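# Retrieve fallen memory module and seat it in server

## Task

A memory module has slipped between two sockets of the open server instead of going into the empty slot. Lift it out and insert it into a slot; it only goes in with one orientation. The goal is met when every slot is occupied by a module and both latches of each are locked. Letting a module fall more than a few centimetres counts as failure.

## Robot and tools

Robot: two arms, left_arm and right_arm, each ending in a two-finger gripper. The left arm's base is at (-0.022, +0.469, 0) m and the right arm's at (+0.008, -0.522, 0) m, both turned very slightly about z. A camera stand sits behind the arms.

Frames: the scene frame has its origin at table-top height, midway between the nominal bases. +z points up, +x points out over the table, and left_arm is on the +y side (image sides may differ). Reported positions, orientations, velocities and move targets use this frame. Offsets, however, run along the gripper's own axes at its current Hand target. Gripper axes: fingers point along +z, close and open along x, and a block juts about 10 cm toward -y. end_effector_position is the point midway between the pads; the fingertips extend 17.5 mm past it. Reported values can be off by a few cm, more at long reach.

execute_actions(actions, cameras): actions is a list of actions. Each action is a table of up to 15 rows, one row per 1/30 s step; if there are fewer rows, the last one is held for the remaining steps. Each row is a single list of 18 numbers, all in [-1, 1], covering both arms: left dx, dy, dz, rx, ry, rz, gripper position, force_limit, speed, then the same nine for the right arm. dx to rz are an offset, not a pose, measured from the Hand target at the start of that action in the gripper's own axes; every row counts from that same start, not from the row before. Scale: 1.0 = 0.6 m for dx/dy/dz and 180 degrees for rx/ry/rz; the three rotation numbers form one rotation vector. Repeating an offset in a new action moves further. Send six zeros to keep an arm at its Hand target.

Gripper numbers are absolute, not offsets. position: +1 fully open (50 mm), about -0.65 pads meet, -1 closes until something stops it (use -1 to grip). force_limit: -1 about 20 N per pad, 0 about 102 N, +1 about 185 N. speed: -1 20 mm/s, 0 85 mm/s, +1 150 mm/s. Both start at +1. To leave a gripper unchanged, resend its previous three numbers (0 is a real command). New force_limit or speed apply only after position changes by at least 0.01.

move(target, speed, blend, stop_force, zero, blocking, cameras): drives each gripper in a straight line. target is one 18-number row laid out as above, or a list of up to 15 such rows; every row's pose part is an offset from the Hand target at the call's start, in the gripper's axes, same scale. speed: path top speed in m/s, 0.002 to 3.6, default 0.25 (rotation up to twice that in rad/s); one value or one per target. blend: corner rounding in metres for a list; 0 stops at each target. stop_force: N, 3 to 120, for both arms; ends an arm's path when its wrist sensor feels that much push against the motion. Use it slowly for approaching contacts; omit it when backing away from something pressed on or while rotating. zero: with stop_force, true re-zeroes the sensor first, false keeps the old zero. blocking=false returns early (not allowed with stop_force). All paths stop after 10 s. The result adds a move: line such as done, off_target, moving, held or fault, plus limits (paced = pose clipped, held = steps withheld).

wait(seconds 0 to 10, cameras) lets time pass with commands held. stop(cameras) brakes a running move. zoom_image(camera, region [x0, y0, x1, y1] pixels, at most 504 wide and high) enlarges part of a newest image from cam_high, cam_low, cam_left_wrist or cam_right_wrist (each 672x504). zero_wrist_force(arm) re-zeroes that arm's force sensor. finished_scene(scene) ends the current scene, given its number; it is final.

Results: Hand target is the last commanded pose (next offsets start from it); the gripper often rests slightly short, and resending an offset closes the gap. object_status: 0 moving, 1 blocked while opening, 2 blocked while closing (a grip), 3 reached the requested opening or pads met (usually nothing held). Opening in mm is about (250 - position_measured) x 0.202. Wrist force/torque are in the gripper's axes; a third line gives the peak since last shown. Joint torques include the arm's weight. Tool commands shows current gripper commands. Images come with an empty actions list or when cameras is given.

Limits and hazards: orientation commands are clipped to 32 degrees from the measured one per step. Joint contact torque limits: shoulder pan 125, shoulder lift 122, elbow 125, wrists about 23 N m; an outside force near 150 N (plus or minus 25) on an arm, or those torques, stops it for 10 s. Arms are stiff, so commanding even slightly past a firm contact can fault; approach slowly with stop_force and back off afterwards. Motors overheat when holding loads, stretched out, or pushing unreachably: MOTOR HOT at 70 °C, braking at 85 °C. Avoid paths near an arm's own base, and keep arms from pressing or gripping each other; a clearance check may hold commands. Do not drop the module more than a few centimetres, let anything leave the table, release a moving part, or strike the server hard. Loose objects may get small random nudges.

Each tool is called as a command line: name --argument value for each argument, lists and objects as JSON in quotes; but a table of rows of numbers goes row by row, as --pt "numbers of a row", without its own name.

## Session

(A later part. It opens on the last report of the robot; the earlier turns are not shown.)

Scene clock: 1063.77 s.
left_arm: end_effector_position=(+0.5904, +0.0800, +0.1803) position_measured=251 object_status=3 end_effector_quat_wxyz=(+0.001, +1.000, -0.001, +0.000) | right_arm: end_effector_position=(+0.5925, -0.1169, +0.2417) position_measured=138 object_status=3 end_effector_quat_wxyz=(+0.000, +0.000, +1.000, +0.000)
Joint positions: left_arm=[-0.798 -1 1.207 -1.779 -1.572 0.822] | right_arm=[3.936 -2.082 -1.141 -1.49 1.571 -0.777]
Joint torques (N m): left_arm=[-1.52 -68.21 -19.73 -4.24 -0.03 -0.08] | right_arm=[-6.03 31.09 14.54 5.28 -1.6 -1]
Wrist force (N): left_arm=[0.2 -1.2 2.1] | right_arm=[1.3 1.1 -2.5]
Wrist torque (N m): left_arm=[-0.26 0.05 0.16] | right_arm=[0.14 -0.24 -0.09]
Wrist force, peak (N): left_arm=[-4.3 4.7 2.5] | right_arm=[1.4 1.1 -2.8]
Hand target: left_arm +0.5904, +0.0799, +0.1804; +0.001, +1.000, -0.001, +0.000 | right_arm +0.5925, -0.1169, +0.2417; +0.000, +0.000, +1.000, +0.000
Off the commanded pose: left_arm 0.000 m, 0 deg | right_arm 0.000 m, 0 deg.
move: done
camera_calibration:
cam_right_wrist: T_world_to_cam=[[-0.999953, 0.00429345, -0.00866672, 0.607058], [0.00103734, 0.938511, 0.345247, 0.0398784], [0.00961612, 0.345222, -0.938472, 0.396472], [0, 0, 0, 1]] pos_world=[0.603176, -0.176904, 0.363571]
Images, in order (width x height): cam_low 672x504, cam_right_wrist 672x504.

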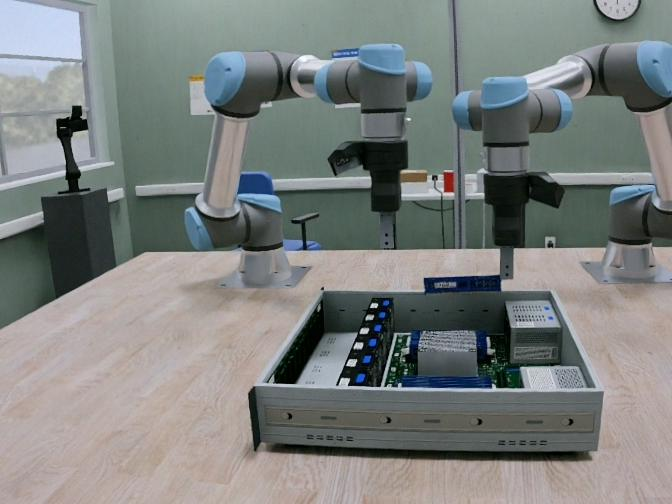

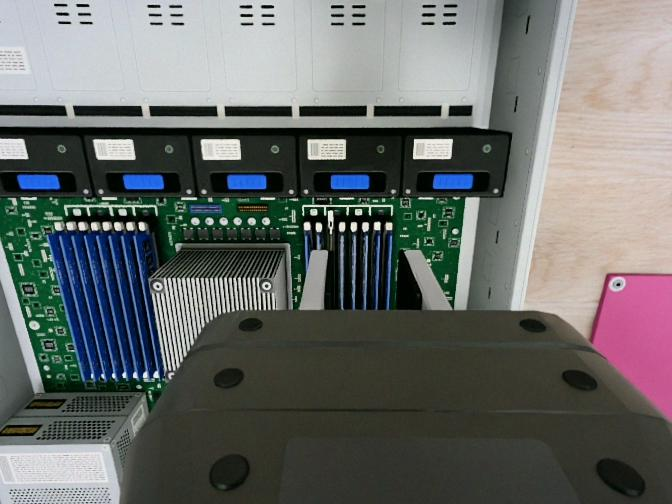

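move --target '[0,0,0,0,0,0, -0.97, -0.7, -1, 0.0017,0.16,0.053,0,0,0,0.1,-1,1]' --speed 0.1 --cameras '["cam_right_wrist","cam_low","cam_left_wrist"]'

zoom_image --camera "cam_low" --region '[400, 150, 580, 300]'

zoom_image --camera "cam_right_wrist" --region '[290, 180, 450, 320]'

Scene clock: 1080.33 s.
left_arm: end_effector_position=(+0.5904, +0.0799, +0.1804) position_measured=251 object_status=3 end_effector_quat_wxyz=(+0.001, +1.000, -0.001, +0.000) | right_arm: end_effector_position=(+0.5918, -0.0739, +0.2273) position_measured=138 object_status=3 end_effector_quat_wxyz=(+0.000, +0.000, +1.000, +0.000)
Joint positions: left_arm=[-0.798 -1 1.207 -1.779 -1.572 0.822] | right_arm=[3.978 -2.152 -1.07 -1.492 1.571 -0.734]
Joint torques (N m): left_arm=[-3.91 -72.52 -17.51 -6.31 -1.31 -1.24] | right_arm=[-4.67 60.96 14.22 5.17 1.48 -1.05]
Wrist force (N): left_arm=[0.2 -1.5 2.0] | right_arm=[1.1 1.0 -1.8]
Wrist torque (N m): left_arm=[-0.31 0.05 0.16] | right_arm=[0.14 -0.21 -0.20]
Wrist force, peak (N): left_arm=[0.5 -1.7 2.2] | right_arm=[-2.1 -4.9 -2.6]
Hand target: left_arm +0.5904, +0.0799, +0.1804; +0.001, +1.000, -0.001, +0.000 | right_arm +0.5918, -0.0740, +0.2274; +0.000, +0.000, +1.000, +0.000 (not the last commanded pose)
Off the commanded pose: left_arm 0.000 m, 0 deg | right_arm 0.056 m, 0 deg.
move: held (right_arm; a check stopped the path); limits=held
pose unreachable (right arm): on one or more control steps of this call, first in action 0 (counted from 0), this arm could not follow its commanded pose, so it was not sent that pose on those steps. It may still have moved: this result reports where it is.
cause: moving toward the commanded pose would bring a part of the arm too close to another arm (a part of this arm just beyond joint 3 (elbow) and a part of the left arm just beyond its joint 3 (elbow), where that arm would come to rest).
camera_calibration:
cam_left_wrist: T_world_to_cam=[[0.999952, 0.00863212, -0.00458532, -0.581388], [0.00971681, -0.928736, 0.370615, 0.0163993], [-0.00105936, -0.370642, -0.928775, 0.325233], [0, 0, 0, 1]] pos_world=[0.581545, 0.140794, 0.293324]
cam_right_wrist: T_world_to_cam=[[-0.999953, 0.00429169, -0.00866737, 0.606149], [0.00103547, 0.938511, 0.345247, 0.00449571], [0.00961612, 0.345222, -0.938472, 0.368119], [0, 0, 0, 1]] pos_world=[0.602576, -0.133903, 0.349171]
Images, in order (width x height): cam_low 672x504, cam_left_wrist 672x504, cam_right_wrist 672x504.

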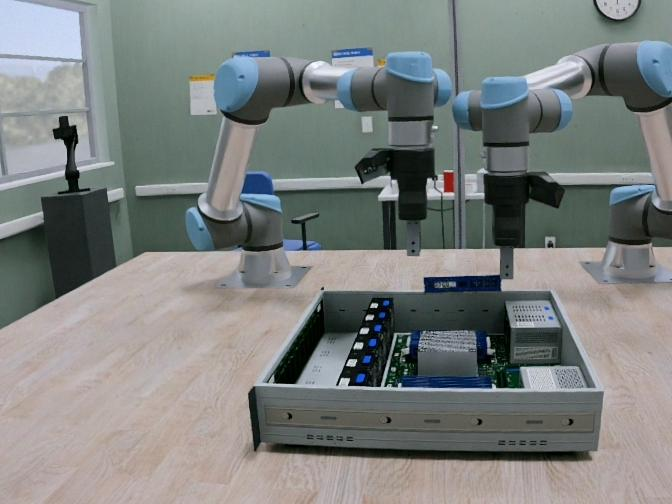

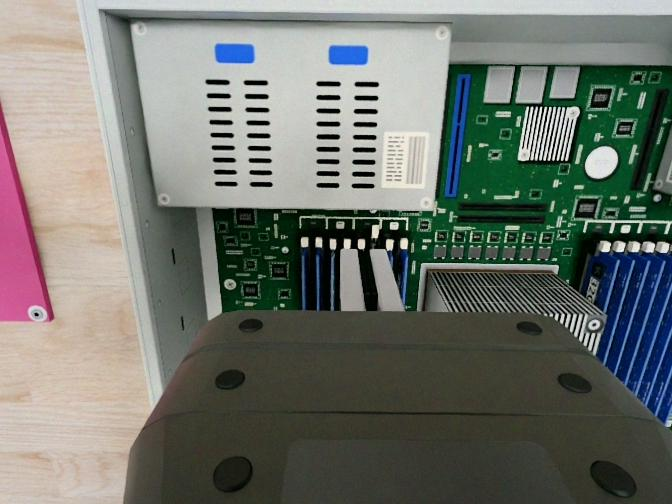

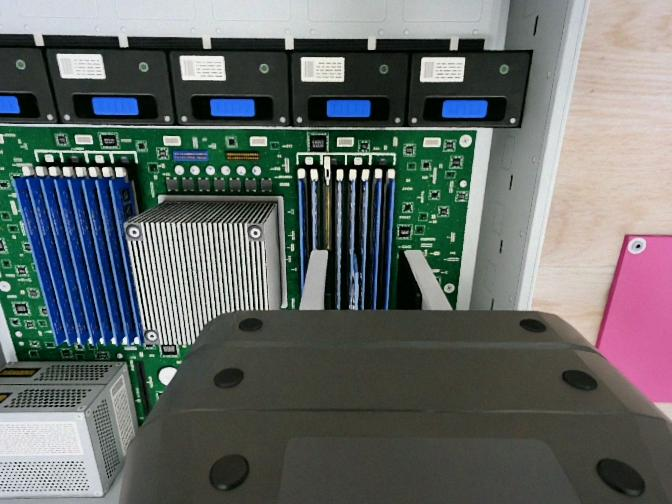

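Scaled by 2.800 from the camera's 672x504 image, which has a finer 960x720 frame.

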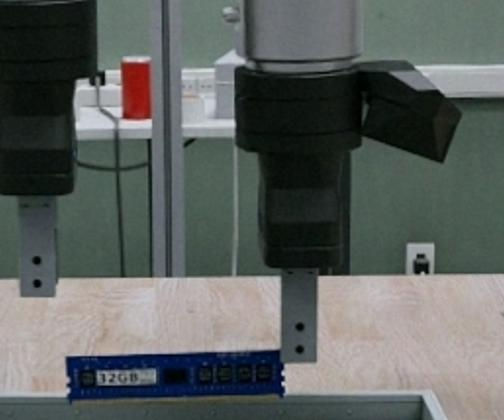

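Scaled by 3.150 from the camera's 672x504 image, which has a finer 960x720 frame.

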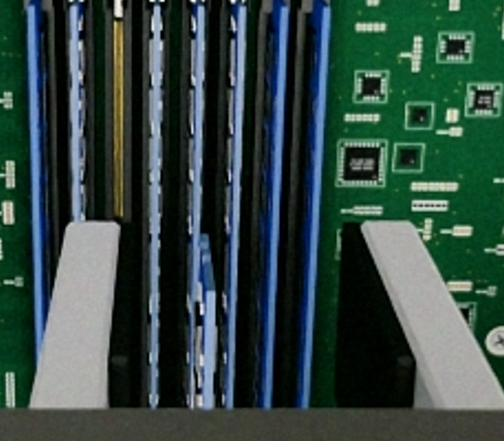

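move --pt "0 0 0 0 0 0 -0.97 -0.7 -1 0.0 -0.15 -0.072 0 0 0 0.1 -1 1" --pt "0 0 0 0 0 0 -0.97 -0.7 -1 0.317 -0.243 -0.072 -0.2469 -0.157 0.3368 0.1 -1 1" --speed 0.3 --blend 0.02

move --pt "0 -0.05 -0.07 0 0 0 -0.97 -0.7 -1 0 0 0 0 0 0 0.1 -1 1" --pt "0 -0.05 -0.07 0 0 -0.5 -0.97 -0.7 -1 0 0 0 0 0 0 0.1 -1 1" --pt "0 -0.05 -0.07 0 0 1 -0.97 -0.7 -1 0 0 0 0 0 0 0.1 -1 1" --speed 0.25 --cameras '["cam_right_wrist","cam_low","cam_high","cam_left_wrist"]'

Scene clock: 1147.10 s.
left_arm: end_effector_position=(+0.5904, +0.0799, +0.1804) position_measured=251 object_status=3 end_effector_quat_wxyz=(+0.001, +1.000, -0.001, +0.000) | right_arm: end_effector_position=(+0.4017, -0.2198, +0.2708) position_measured=138 object_status=3 end_effector_quat_wxyz=(+0.227, +0.487, +0.765, +0.357)
Joint positions: left_arm=[-0.798 -1 1.207 -1.779 -1.572 0.822] | right_arm=[4.388 -1.218 -2.421 -0.385 0.984 0.594]
Joint torques (N m): left_arm=[-4.14 -72.91 -14.58 -6.32 -1.19 -1.24] | right_arm=[5.96 8.69 14 6.07 -3.1 1.11]
Wrist force (N): left_arm=[0.1 -1.2 2.1] | right_arm=[0.8 1.5 -4.4]
Wrist torque (N m): left_arm=[-0.27 0.06 0.16] | right_arm=[-0.13 -0.11 -0.27]
Wrist force, peak (N): left_arm=[0.5 -1.6 2.2] | right_arm=[-4.7 -9.9 -3.6]
Hand target: left_arm +0.5904, +0.0799, +0.1804; +0.001, +1.000, -0.001, +0.000 | right_arm +0.4017, -0.2199, +0.2708; +0.227, +0.487, +0.765, +0.357
Off the commanded pose: left_arm 0.000 m, 0 deg | right_arm 0.000 m, 0 deg.
move: done

Scene clock: 1154.70 s.
left_arm: end_effector_position=(+0.5905, +0.1100, +0.2223) position_measured=251 object_status=3 end_effector_quat_wxyz=(+0.000, +0.001, +1.000, -0.001) end_effector_velocity=(+0.000, -0.001, +0.000) end_effector_angular_velocity=(-0.002, -0.001, +0.005) | right_arm: end_effector_position=(+0.4017, -0.2199, +0.2708) position_measured=138 object_status=3 end_effector_quat_wxyz=(+0.227, +0.487, +0.765, +0.357)
Joint positions: left_arm=[-0.767 -1.057 1.188 -1.703 -1.572 -2.288] | right_arm=[4.388 -1.218 -2.421 -0.385 0.983 0.594]
Joint velocities: left_arm=[-0.001 0 -0.001 -0.001 -0.001 -0.005] | right_arm=[within noise]
Joint torques (N m): left_arm=[-3.87 -45.54 -29.1 -2.95 0.86 -1.26] | right_arm=[6.17 15.73 12.65 5.58 -2.94 -1.08]
Wrist force (N): left_arm=[0.2 -1.3 1.9] | right_arm=[0.5 1.8 -4.4]
Wrist torque (N m): left_arm=[-0.27 0.04 0.17] | right_arm=[-0.08 -0.06 -0.27]
Wrist force, peak (N): left_arm=[0.7 -0.9 3.7] | right_arm=[0.9 1.9 -4.6]
Hand target: left_arm +0.5905, +0.1100, +0.2223; +0.000, +0.001, +1.000, -0.001 | right_arm +0.4017, -0.2199, +0.2708; +0.227, +0.487, +0.765, +0.357
Off the commanded pose: left_arm 0.000 m, 0 deg | right_arm 0.000 m, 0 deg.
move: done
camera_calibration:
cam_left_wrist: T_world_to_cam=[[-0.999953, -0.0084449, -0.00480607, 0.601357], [-0.00962099, 0.929767, 0.368024, -0.163641], [0.0013606, 0.368053, -0.929804, 0.292975], [0, 0, 0, 1]] pos_world=[0.599356, 0.0493959, 0.335524]
cam_right_wrist: T_world_to_cam=[[-0.414117, 0.910221, -0.00204019, 0.379075], [0.307234, 0.141889, 0.940997, -0.332872], [0.856805, 0.389056, -0.33841, -0.0320326], [0, 0, 0, 1]] pos_world=[0.286697, -0.285349, 0.303164]

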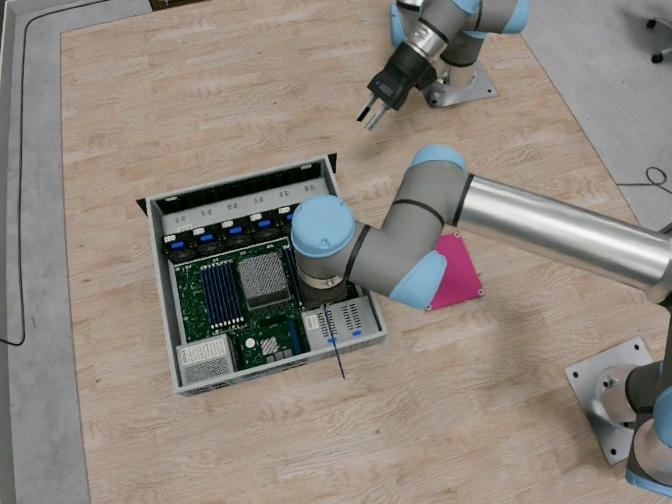

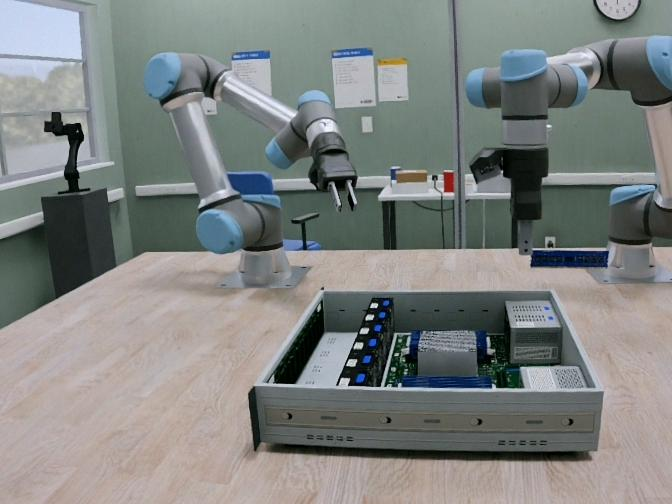

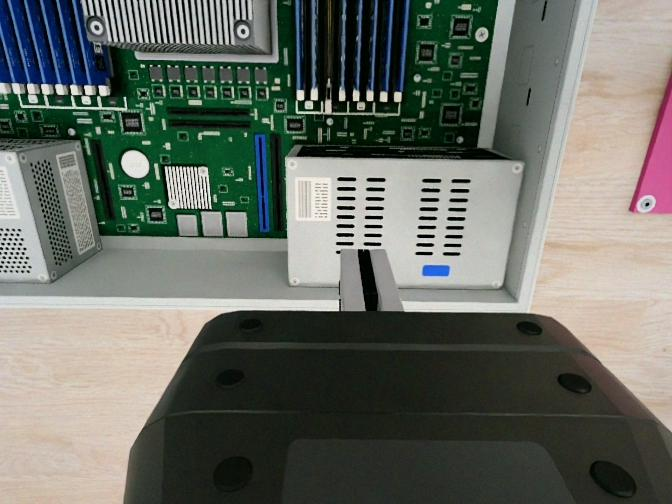

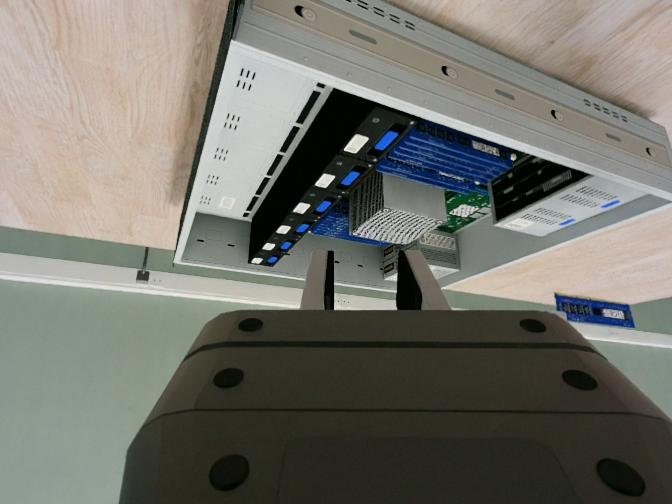

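zoom_image --camera "cam_low" --region '[490, 190, 630, 290]'

zoom_image --camera "cam_right_wrist" --region '[530, 270, 670, 350]'

zoom_image --camera "cam_high" --region '[290, 280, 370, 390]'

Scaled by 3.600 from the camera's 672x504 image, which has a finer 960x720 frame.

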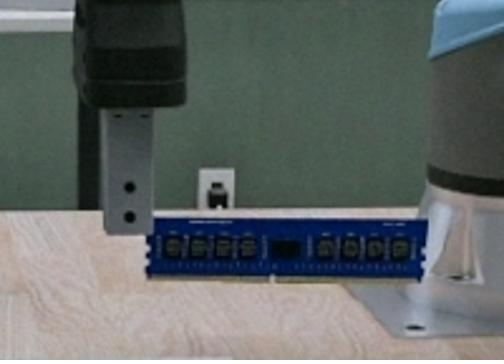

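Scaled by 3.600 from the camera's 672x504 image, which has a finer 960x720 frame.

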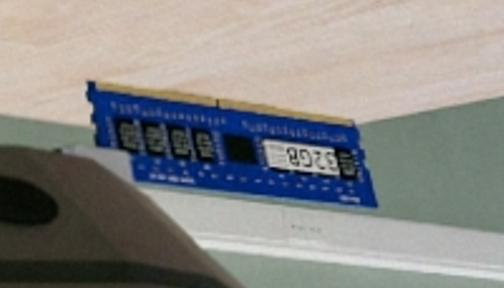

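Scaled by 4.582 from the camera's 672x504 image, which has a finer 960x720 frame.

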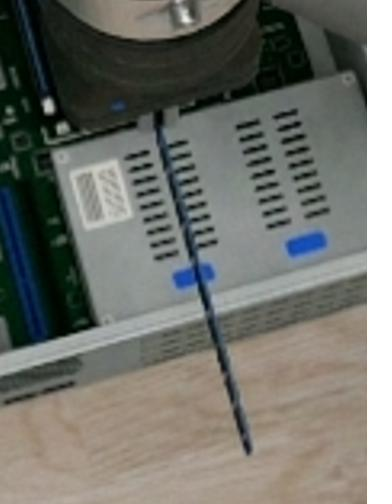

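zoom_image --camera "cam_low" --region '[400, 315, 500, 365]'

zoom_image --camera "cam_low" --region '[520, 235, 620, 285]'

Scaled by 5.040 from the camera's 672x504 image, which has a finer 960x720 frame.

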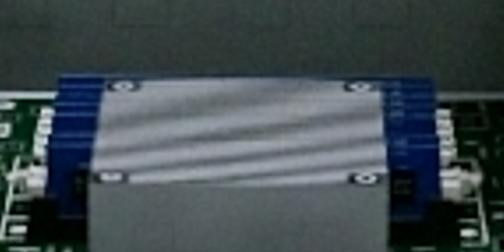

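Scaled by 5.040 from the camera's 672x504 image, which has a finer 960x720 frame.

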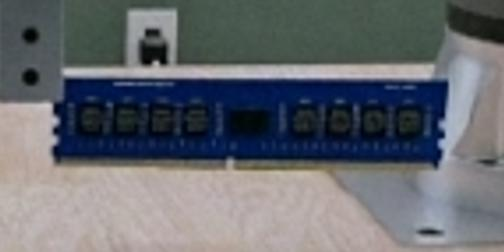

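move --pt "-0.0258 -0.3397 0 -0.0089 0 0 -0.97 -0.7 -1 0 0 0 0 0 0 0.1 -1 1" --pt "-0.0258 -0.3397 0.145 -0.0089 0 0 -0.97 -0.7 -1 0 0 0 0 0 0 0.1 -1 1" --speed 0.15 --cameras '["cam_right_wrist","cam_low","cam_high","cam_left_wrist"]'

zoom_image --camera "cam_low" --region '[380, 270, 520, 370]'

zoom_image --camera "cam_right_wrist" --region '[360, 90, 560, 250]'

zoom_image --camera "cam_left_wrist" --region '[280, 180, 450, 320]'

Scene clock: 1221.10 s.
left_arm: end_effector_position=(+0.6056, -0.0940, +0.1358) position_measured=251 object_status=3 end_effector_quat_wxyz=(+0.000, +0.001, +1.000, +0.013) | right_arm: end_effector_position=(+0.4017, -0.2199, +0.2708) position_measured=138 object_status=3 end_effector_quat_wxyz=(+0.227, +0.487, +0.765, +0.357)
Joint positions: left_arm=[-0.943 -0.621 0.653 -1.583 -1.554 -2.465] | right_arm=[4.388 -1.218 -2.421 -0.385 0.983 0.594]
Joint torques (N m): left_arm=[-3.68 -51.41 -25.42 -2.91 0.67 -1.14] | right_arm=[5.86 15.93 12.47 5.38 -2.63 -1.14]
Wrist force (N): left_arm=[-0.2 -1.2 1.9] | right_arm=[0.7 1.4 -4.5]
Wrist torque (N m): left_arm=[-0.24 0.10 0.17] | right_arm=[-0.14 -0.09 -0.27]
Wrist force, peak (N): left_arm=[3.6 -7.5 1.5] | right_arm=[1.0 1.6 -4.7]
Hand target: left_arm +0.6056, -0.0940, +0.1356; +0.000, +0.001, +1.000, +0.013 | right_arm +0.4017, -0.2199, +0.2708; +0.227, +0.487, +0.765, +0.357
Off the commanded pose: left_arm 0.000 m, 0 deg | right_arm 0.000 m, 0 deg.
move: done
camera_calibration:
cam_left_wrist: T_world_to_cam=[[-0.999951, -0.00849219, -0.00511587, 0.614452], [-0.00982065, 0.919147, 0.393793, 0.0536287], [0.00135807, 0.393824, -0.919185, 0.288523], [0, 0, 0, 1]] pos_world=[0.614556, -0.157702, 0.247231]
cam_right_wrist: T_world_to_cam=[[-0.414117, 0.910221, -0.00204019, 0.379075], [0.307234, 0.141889, 0.940997, -0.332872], [0.856805, 0.389056, -0.33841, -0.0320326], [0, 0, 0, 1]] pos_world=[0.286697, -0.285349, 0.303164]

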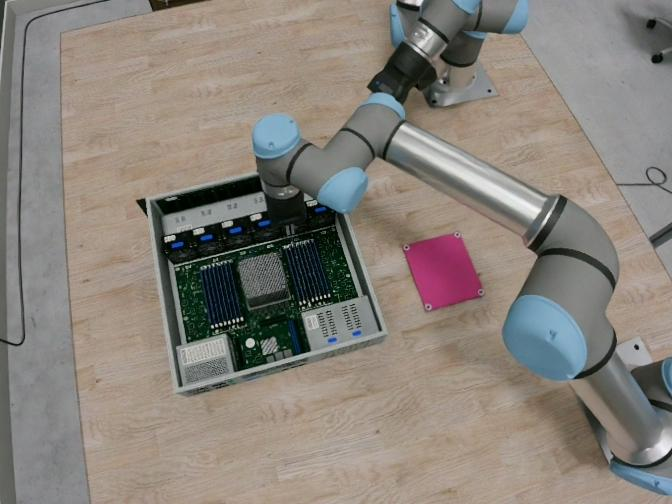

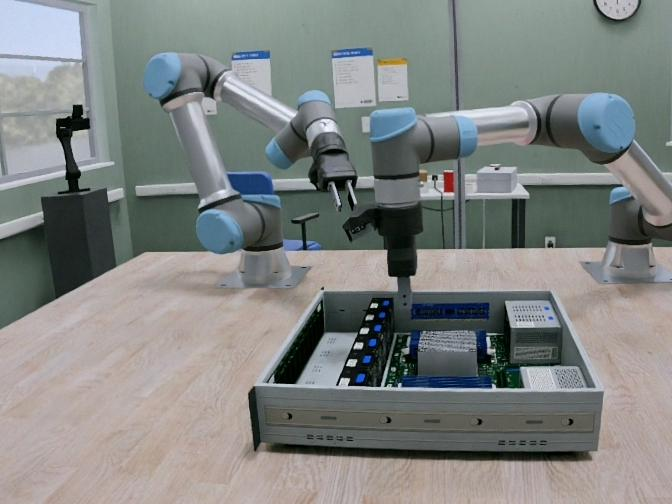

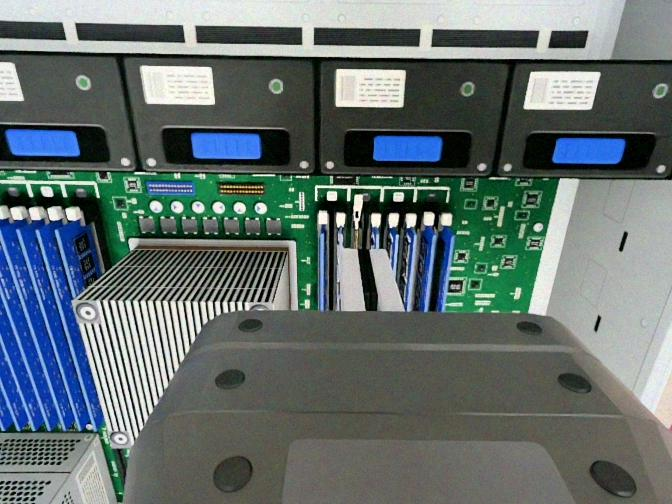

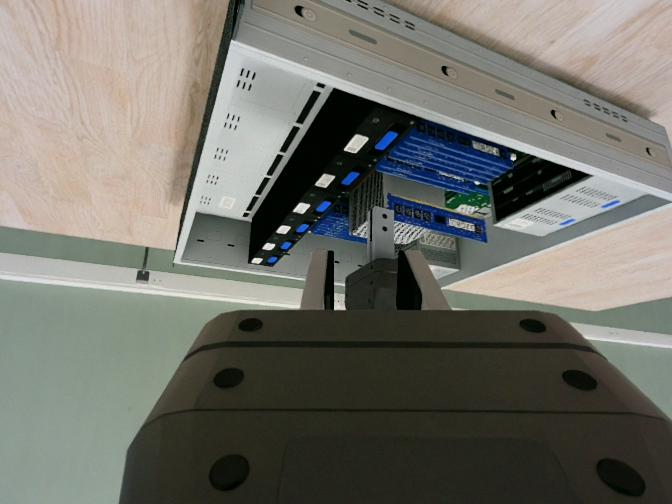

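Scaled by 3.600 from the camera's 672x504 image, which has a finer 960x720 frame.

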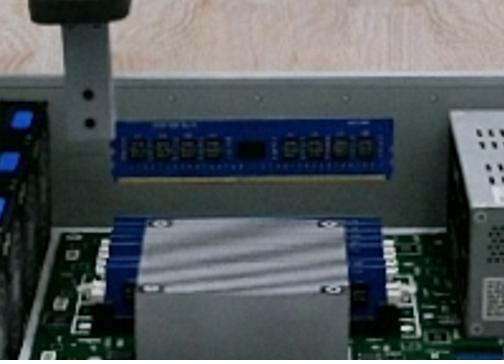

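Scaled by 2.520 from the camera's 672x504 image, which has a finer 960x720 frame.

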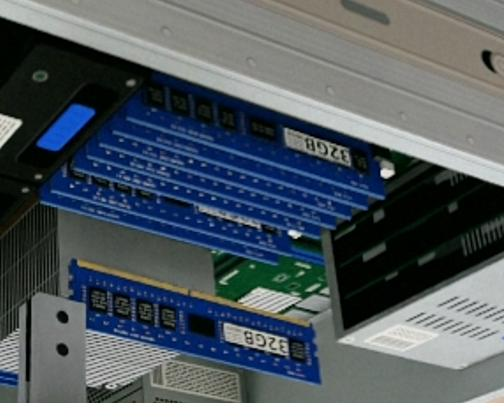

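Scaled by 2.965 from the camera's 672x504 image, which has a finer 960x720 frame.

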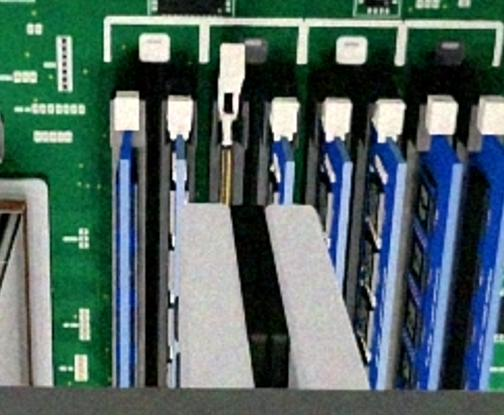

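move --target '[0.0025,0,0.0367,0,0,0, -0.97, -0.7, -1, 0,0,0,0,0,0,0.1,-1,1]' --speed 0.08 --cameras '["cam_right_wrist","cam_low","cam_left_wrist"]'

zoom_image --camera "cam_low" --region '[400, 290, 500, 350]'

zoom_image --camera "cam_right_wrist" --region '[370, 110, 500, 220]'

zoom_image --camera "cam_left_wrist" --region '[300, 170, 440, 310]'

Scene clock: 1241.63 s.
left_arm: end_effector_position=(+0.6041, -0.0934, +0.1135) position_measured=251 object_status=3 end_effector_quat_wxyz=(+0.000, +0.001, +1.000, +0.013) end_effector_velocity=(+0.000, +0.001, +0.001) end_effector_angular_velocity=(+0.003, +0.000, +0.000) | right_arm: end_effector_position=(+0.4017, -0.2199, +0.2708) position_measured=138 object_status=3 end_effector_quat_wxyz=(+0.227, +0.487, +0.765, +0.357)
Joint positions: left_arm=[-0.944 -0.621 0.711 -1.64 -1.554 -2.466] | right_arm=[4.388 -1.218 -2.421 -0.385 0.983 0.594]
Joint velocities: left_arm=[0 0 -0.003 0.006 0.002 0] | right_arm=[within noise]
Joint torques (N m): left_arm=[-4.18 -87.2 -38.59 -0.3 -1.04 -0.91] | right_arm=[5.54 15.93 12.45 5.13 -2.36 -1.12]
Wrist force (N): left_arm=[-0.3 -1.4 1.8] | right_arm=[1.0 1.8 -4.3]
Wrist torque (N m): left_arm=[-0.27 0.10 0.17] | right_arm=[-0.08 -0.13 -0.27]
Wrist force, peak (N): left_arm=[0.0 -1.4 2.7] | right_arm=[1.0 1.8 -4.7]
Hand target: left_arm +0.6041, -0.0934, +0.1136; +0.000, +0.001, +1.000, +0.013 | right_arm +0.4017, -0.2199, +0.2708; +0.227, +0.487, +0.765, +0.357
Off the commanded pose: left_arm 0.000 m, 0 deg | right_arm 0.000 m, 0 deg.
move: done
camera_calibration:
cam_left_wrist: T_world_to_cam=[[-0.999951, -0.00853005, -0.00502425, 0.612816], [-0.00981948, 0.91911, 0.393879, 0.061818], [0.00125803, 0.393909, -0.919149, 0.267857], [0, 0, 0, 1]] pos_world=[0.613056, -0.157102, 0.224931]
cam_right_wrist: T_world_to_cam=[[-0.414117, 0.910221, -0.00204019, 0.379075], [0.307234, 0.141889, 0.940997, -0.332872], [0.856805, 0.389056, -0.33841, -0.0320326], [0, 0, 0, 1]] pos_world=[0.286697, -0.285349, 0.303164]
Images, in order (width x height): cam_low 672x504, cam_left_wrist 672x504, cam_right_wrist 672x504.

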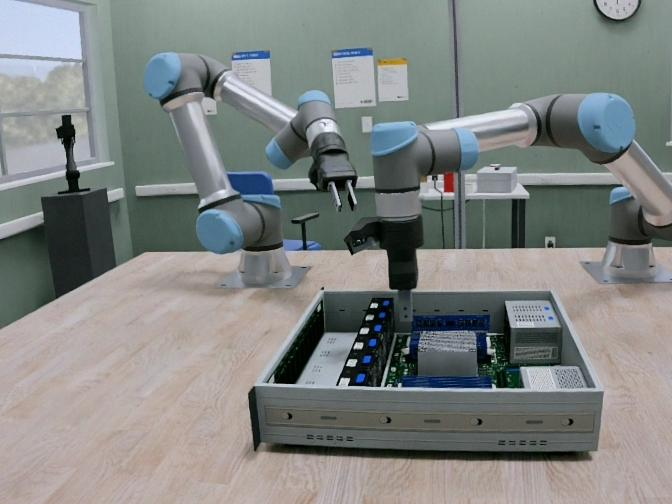

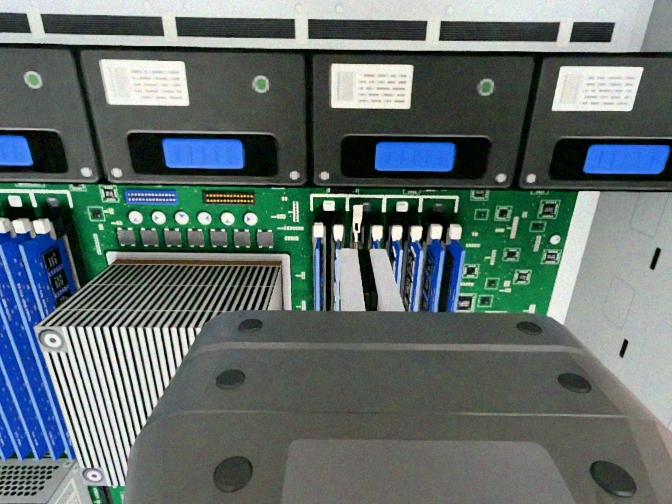

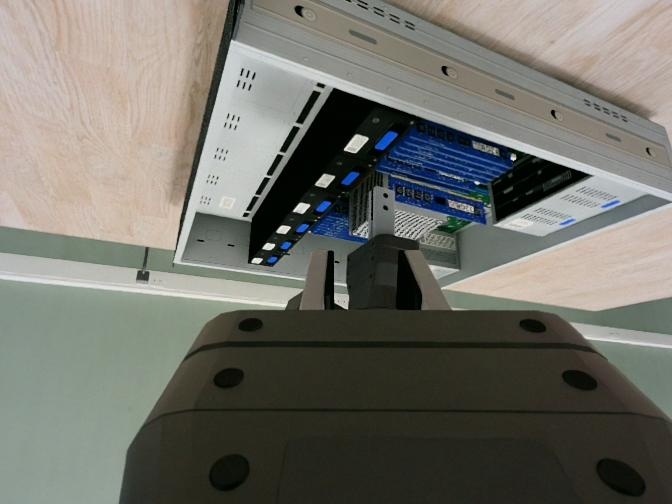

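Scaled by 5.040 from the camera's 672x504 image, which has a finer 960x720 frame.

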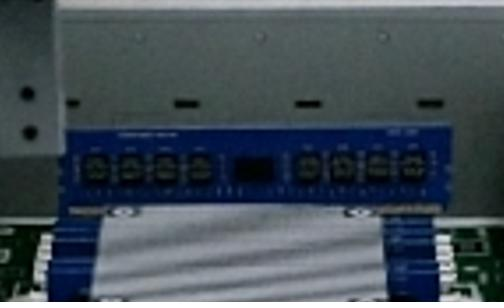

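Scaled by 3.877 from the camera's 672x504 image, which has a finer 960x720 frame.

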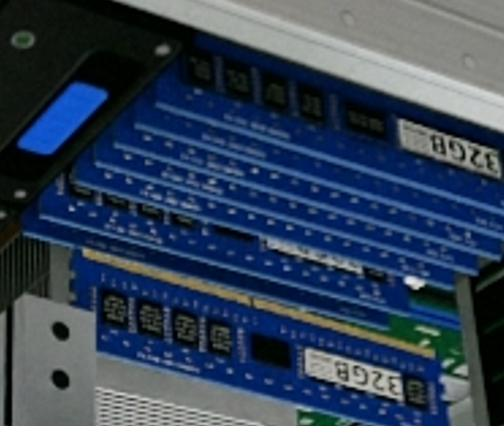

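Scaled by 3.600 from the camera's 672x504 image, which has a finer 960x720 frame.

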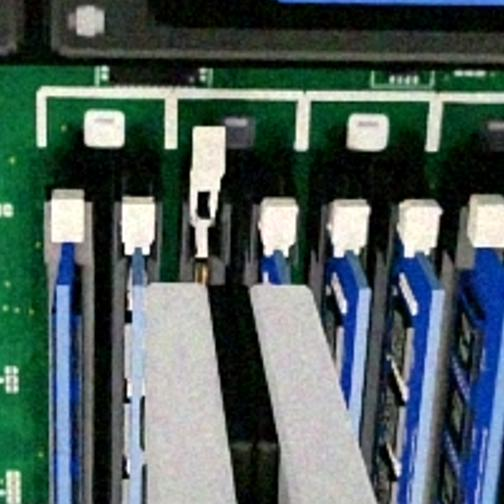

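zoom_image --camera "cam_right_wrist" --region '[370, 150, 440, 220]'

zoom_image --camera "cam_right_wrist" --region '[430, 160, 500, 230]'

Scaled by 7.200 from the camera's 672x504 image, which has a finer 960x720 frame.

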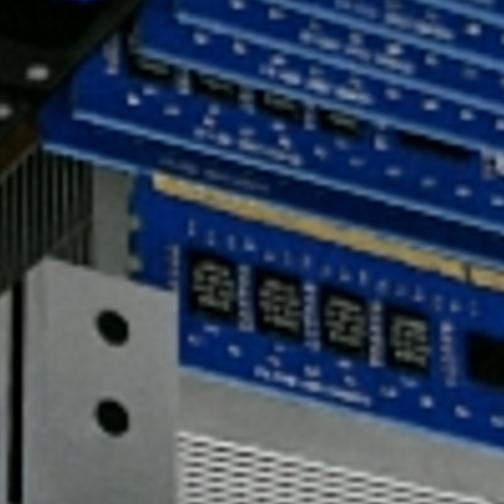

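Scaled by 7.200 from the camera's 672x504 image, which has a finer 960x720 frame.

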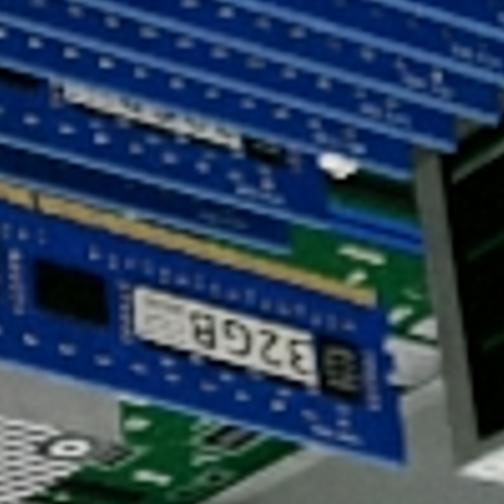

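zoom_image --camera "cam_low" --region '[395, 295, 455, 355]'

zoom_image --camera "cam_low" --region '[445, 295, 505, 355]'

Scaled by 8.400 from the camera's 672x504 image, which has a finer 960x720 frame.

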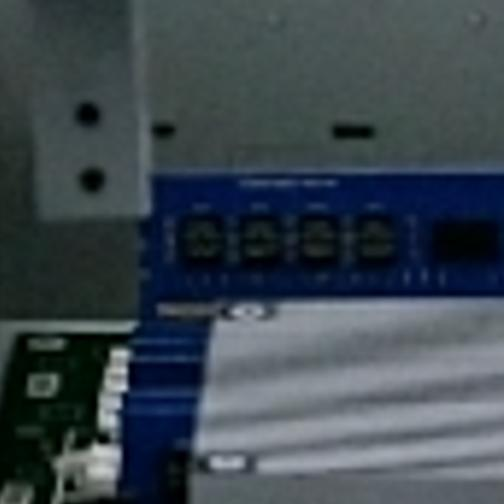

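Scaled by 8.400 from the camera's 672x504 image, which has a finer 960x720 frame.

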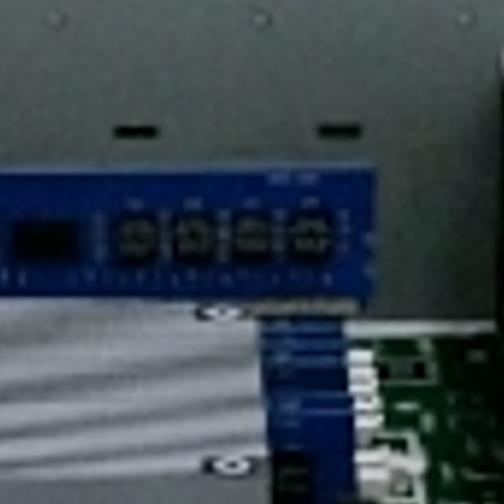

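move --target '[0.0013,-0.0062,0,0.001,0,-0.0106, -0.97, -0.7, -1, 0,0,0,0,0,0,0.1,-1,1]' --speed 0.03 --cameras '["cam_right_wrist","cam_low","cam_left_wrist","cam_high"]'

zoom_image --camera "cam_low" --region '[395, 295, 455, 355]'

zoom_image --camera "cam_low" --region '[445, 295, 505, 355]'

zoom_image --camera "cam_right_wrist" --region '[370, 150, 440, 220]'

zoom_image --camera "cam_right_wrist" --region '[430, 160, 500, 230]'

zoom_image --camera "cam_high" --region '[270, 225, 350, 315]'

Scene clock: 1329.67 s.
left_arm: end_effector_position=(+0.6033, -0.0972, +0.1135) position_measured=251 object_status=3 end_effector_quat_wxyz=(+0.000, -0.016, +1.000, +0.012) end_effector_velocity=(+0.000, +0.000, +0.000) end_effector_angular_velocity=(-0.001, +0.002, -0.006) | right_arm: end_effector_position=(+0.4017, -0.2199, +0.2708) position_measured=138 object_status=3 end_effector_quat_wxyz=(+0.227, +0.487, +0.765, +0.357)
Joint positions: left_arm=[-0.947 -0.616 0.702 -1.639 -1.556 -2.502] | right_arm=[4.388 -1.218 -2.421 -0.385 0.983 0.594]
Joint velocities: left_arm=[0 0 0 0.001 -0.002 0.006] | right_arm=[within noise]
Joint torques (N m): left_arm=[-0.8 -58.3 -29.45 -0.42 -1.01 1.19] | right_arm=[5.56 15.2 12.5 4.93 -2.19 -1.07]
Wrist force (N): left_arm=[0.0 -1.6 1.8] | right_arm=[0.7 1.3 -4.1]
Wrist torque (N m): left_arm=[-0.32 0.06 0.18] | right_arm=[-0.15 -0.10 -0.27]
Wrist force, peak (N): left_arm=[0.4 -1.6 2.2] | right_arm=[0.9 1.8 -4.6]
Hand target: left_arm +0.6034, -0.0971, +0.1135; +0.000, -0.016, +1.000, +0.012 | right_arm +0.4017, -0.2199, +0.2708; +0.227, +0.487, +0.765, +0.357
Off the commanded pose: left_arm 0.000 m, 0 deg | right_arm 0.000 m, 0 deg.
move: done
camera_calibration:
cam_left_wrist: T_world_to_cam=[[-0.999101, -0.0419822, -0.00594798, 0.60831], [-0.040966, 0.919542, 0.390851, 0.0845112], [-0.0109394, 0.390743, -0.920435, 0.276546], [0, 0, 0, 1]] pos_world=[0.61425, -0.160232, 0.225129]
cam_right_wrist: T_world_to_cam=[[-0.414117, 0.910221, -0.00204019, 0.379075], [0.307234, 0.141889, 0.940997, -0.332872], [0.856805, 0.389056, -0.33841, -0.0320326], [0, 0, 0, 1]] pos_world=[0.286697, -0.285349, 0.303164]

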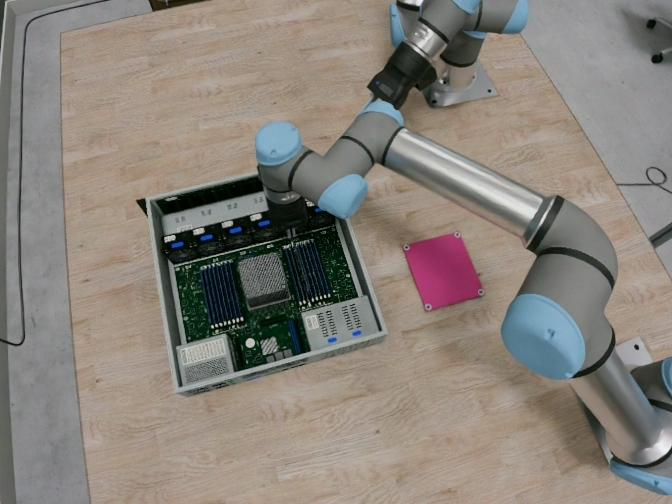

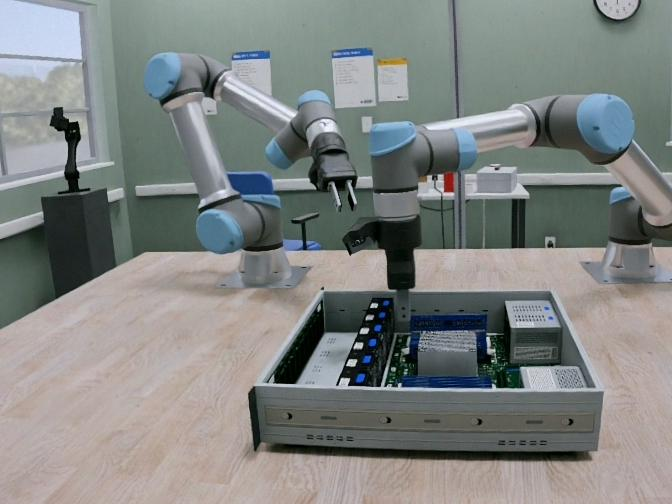

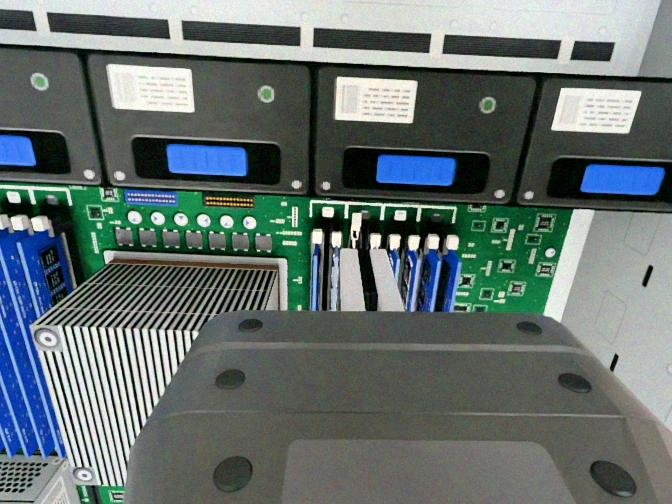

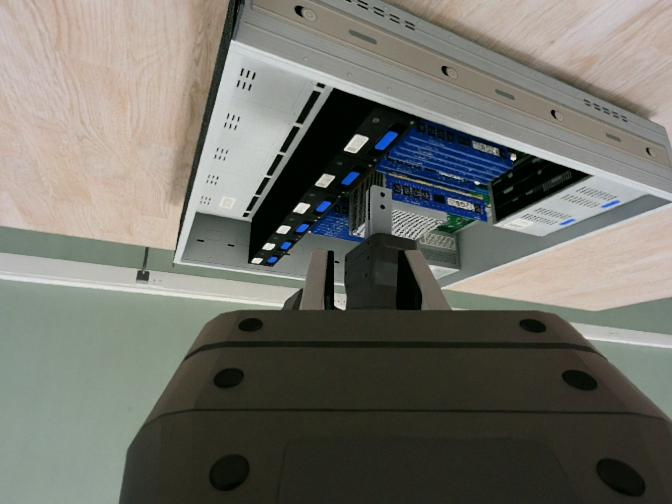

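Scaled by 8.400 from the camera's 672x504 image, which has a finer 960x720 frame.

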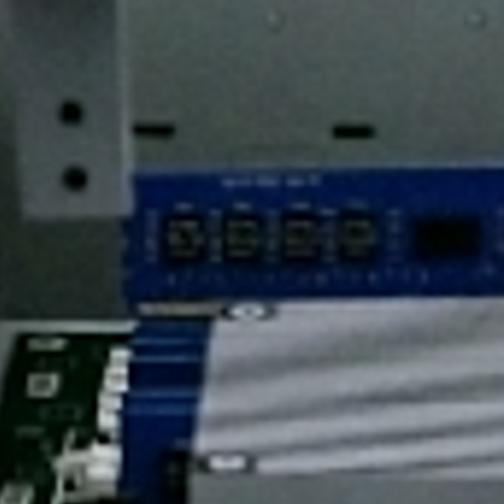

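Scaled by 8.400 from the camera's 672x504 image, which has a finer 960x720 frame.

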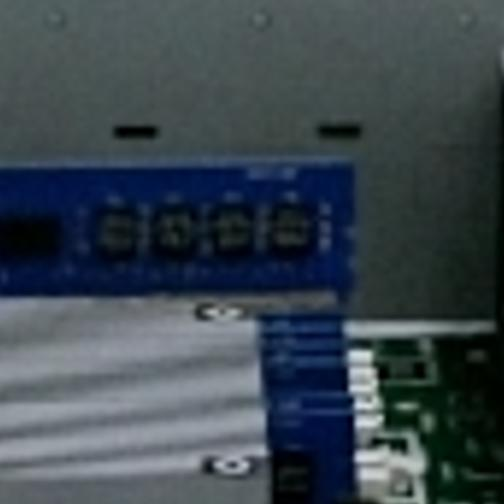

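Scaled by 7.200 from the camera's 672x504 image, which has a finer 960x720 frame.

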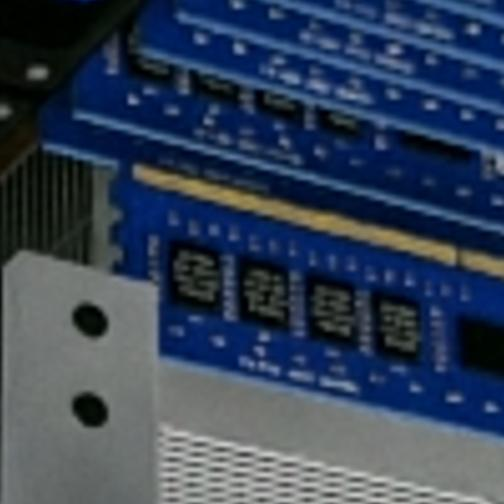

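Scaled by 7.200 from the camera's 672x504 image, which has a finer 960x720 frame.

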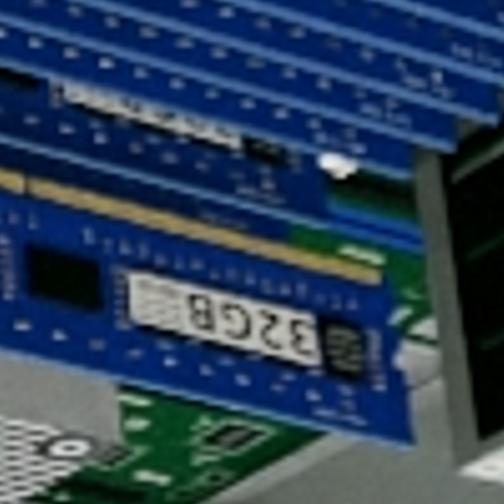

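Scaled by 5.600 from the camera's 672x504 image, which has a finer 960x720 frame.

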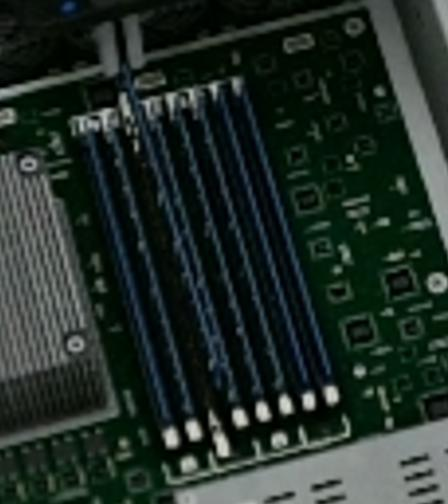

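zoom_image --camera "cam_high" --region '[280, 230, 320, 270]'

zoom_image --camera "cam_high" --region '[290, 270, 330, 310]'

Scaled by 12.600 from the camera's 672x504 image, which has a finer 960x720 frame.

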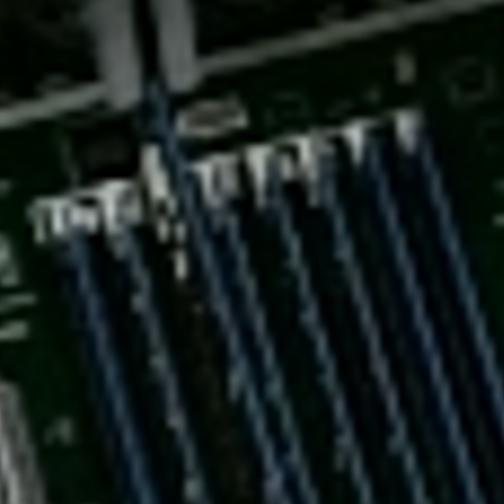

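Scaled by 12.600 from the camera's 672x504 image, which has a finer 960x720 frame.

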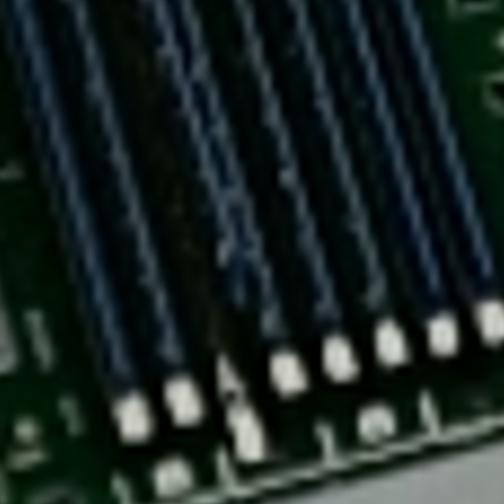

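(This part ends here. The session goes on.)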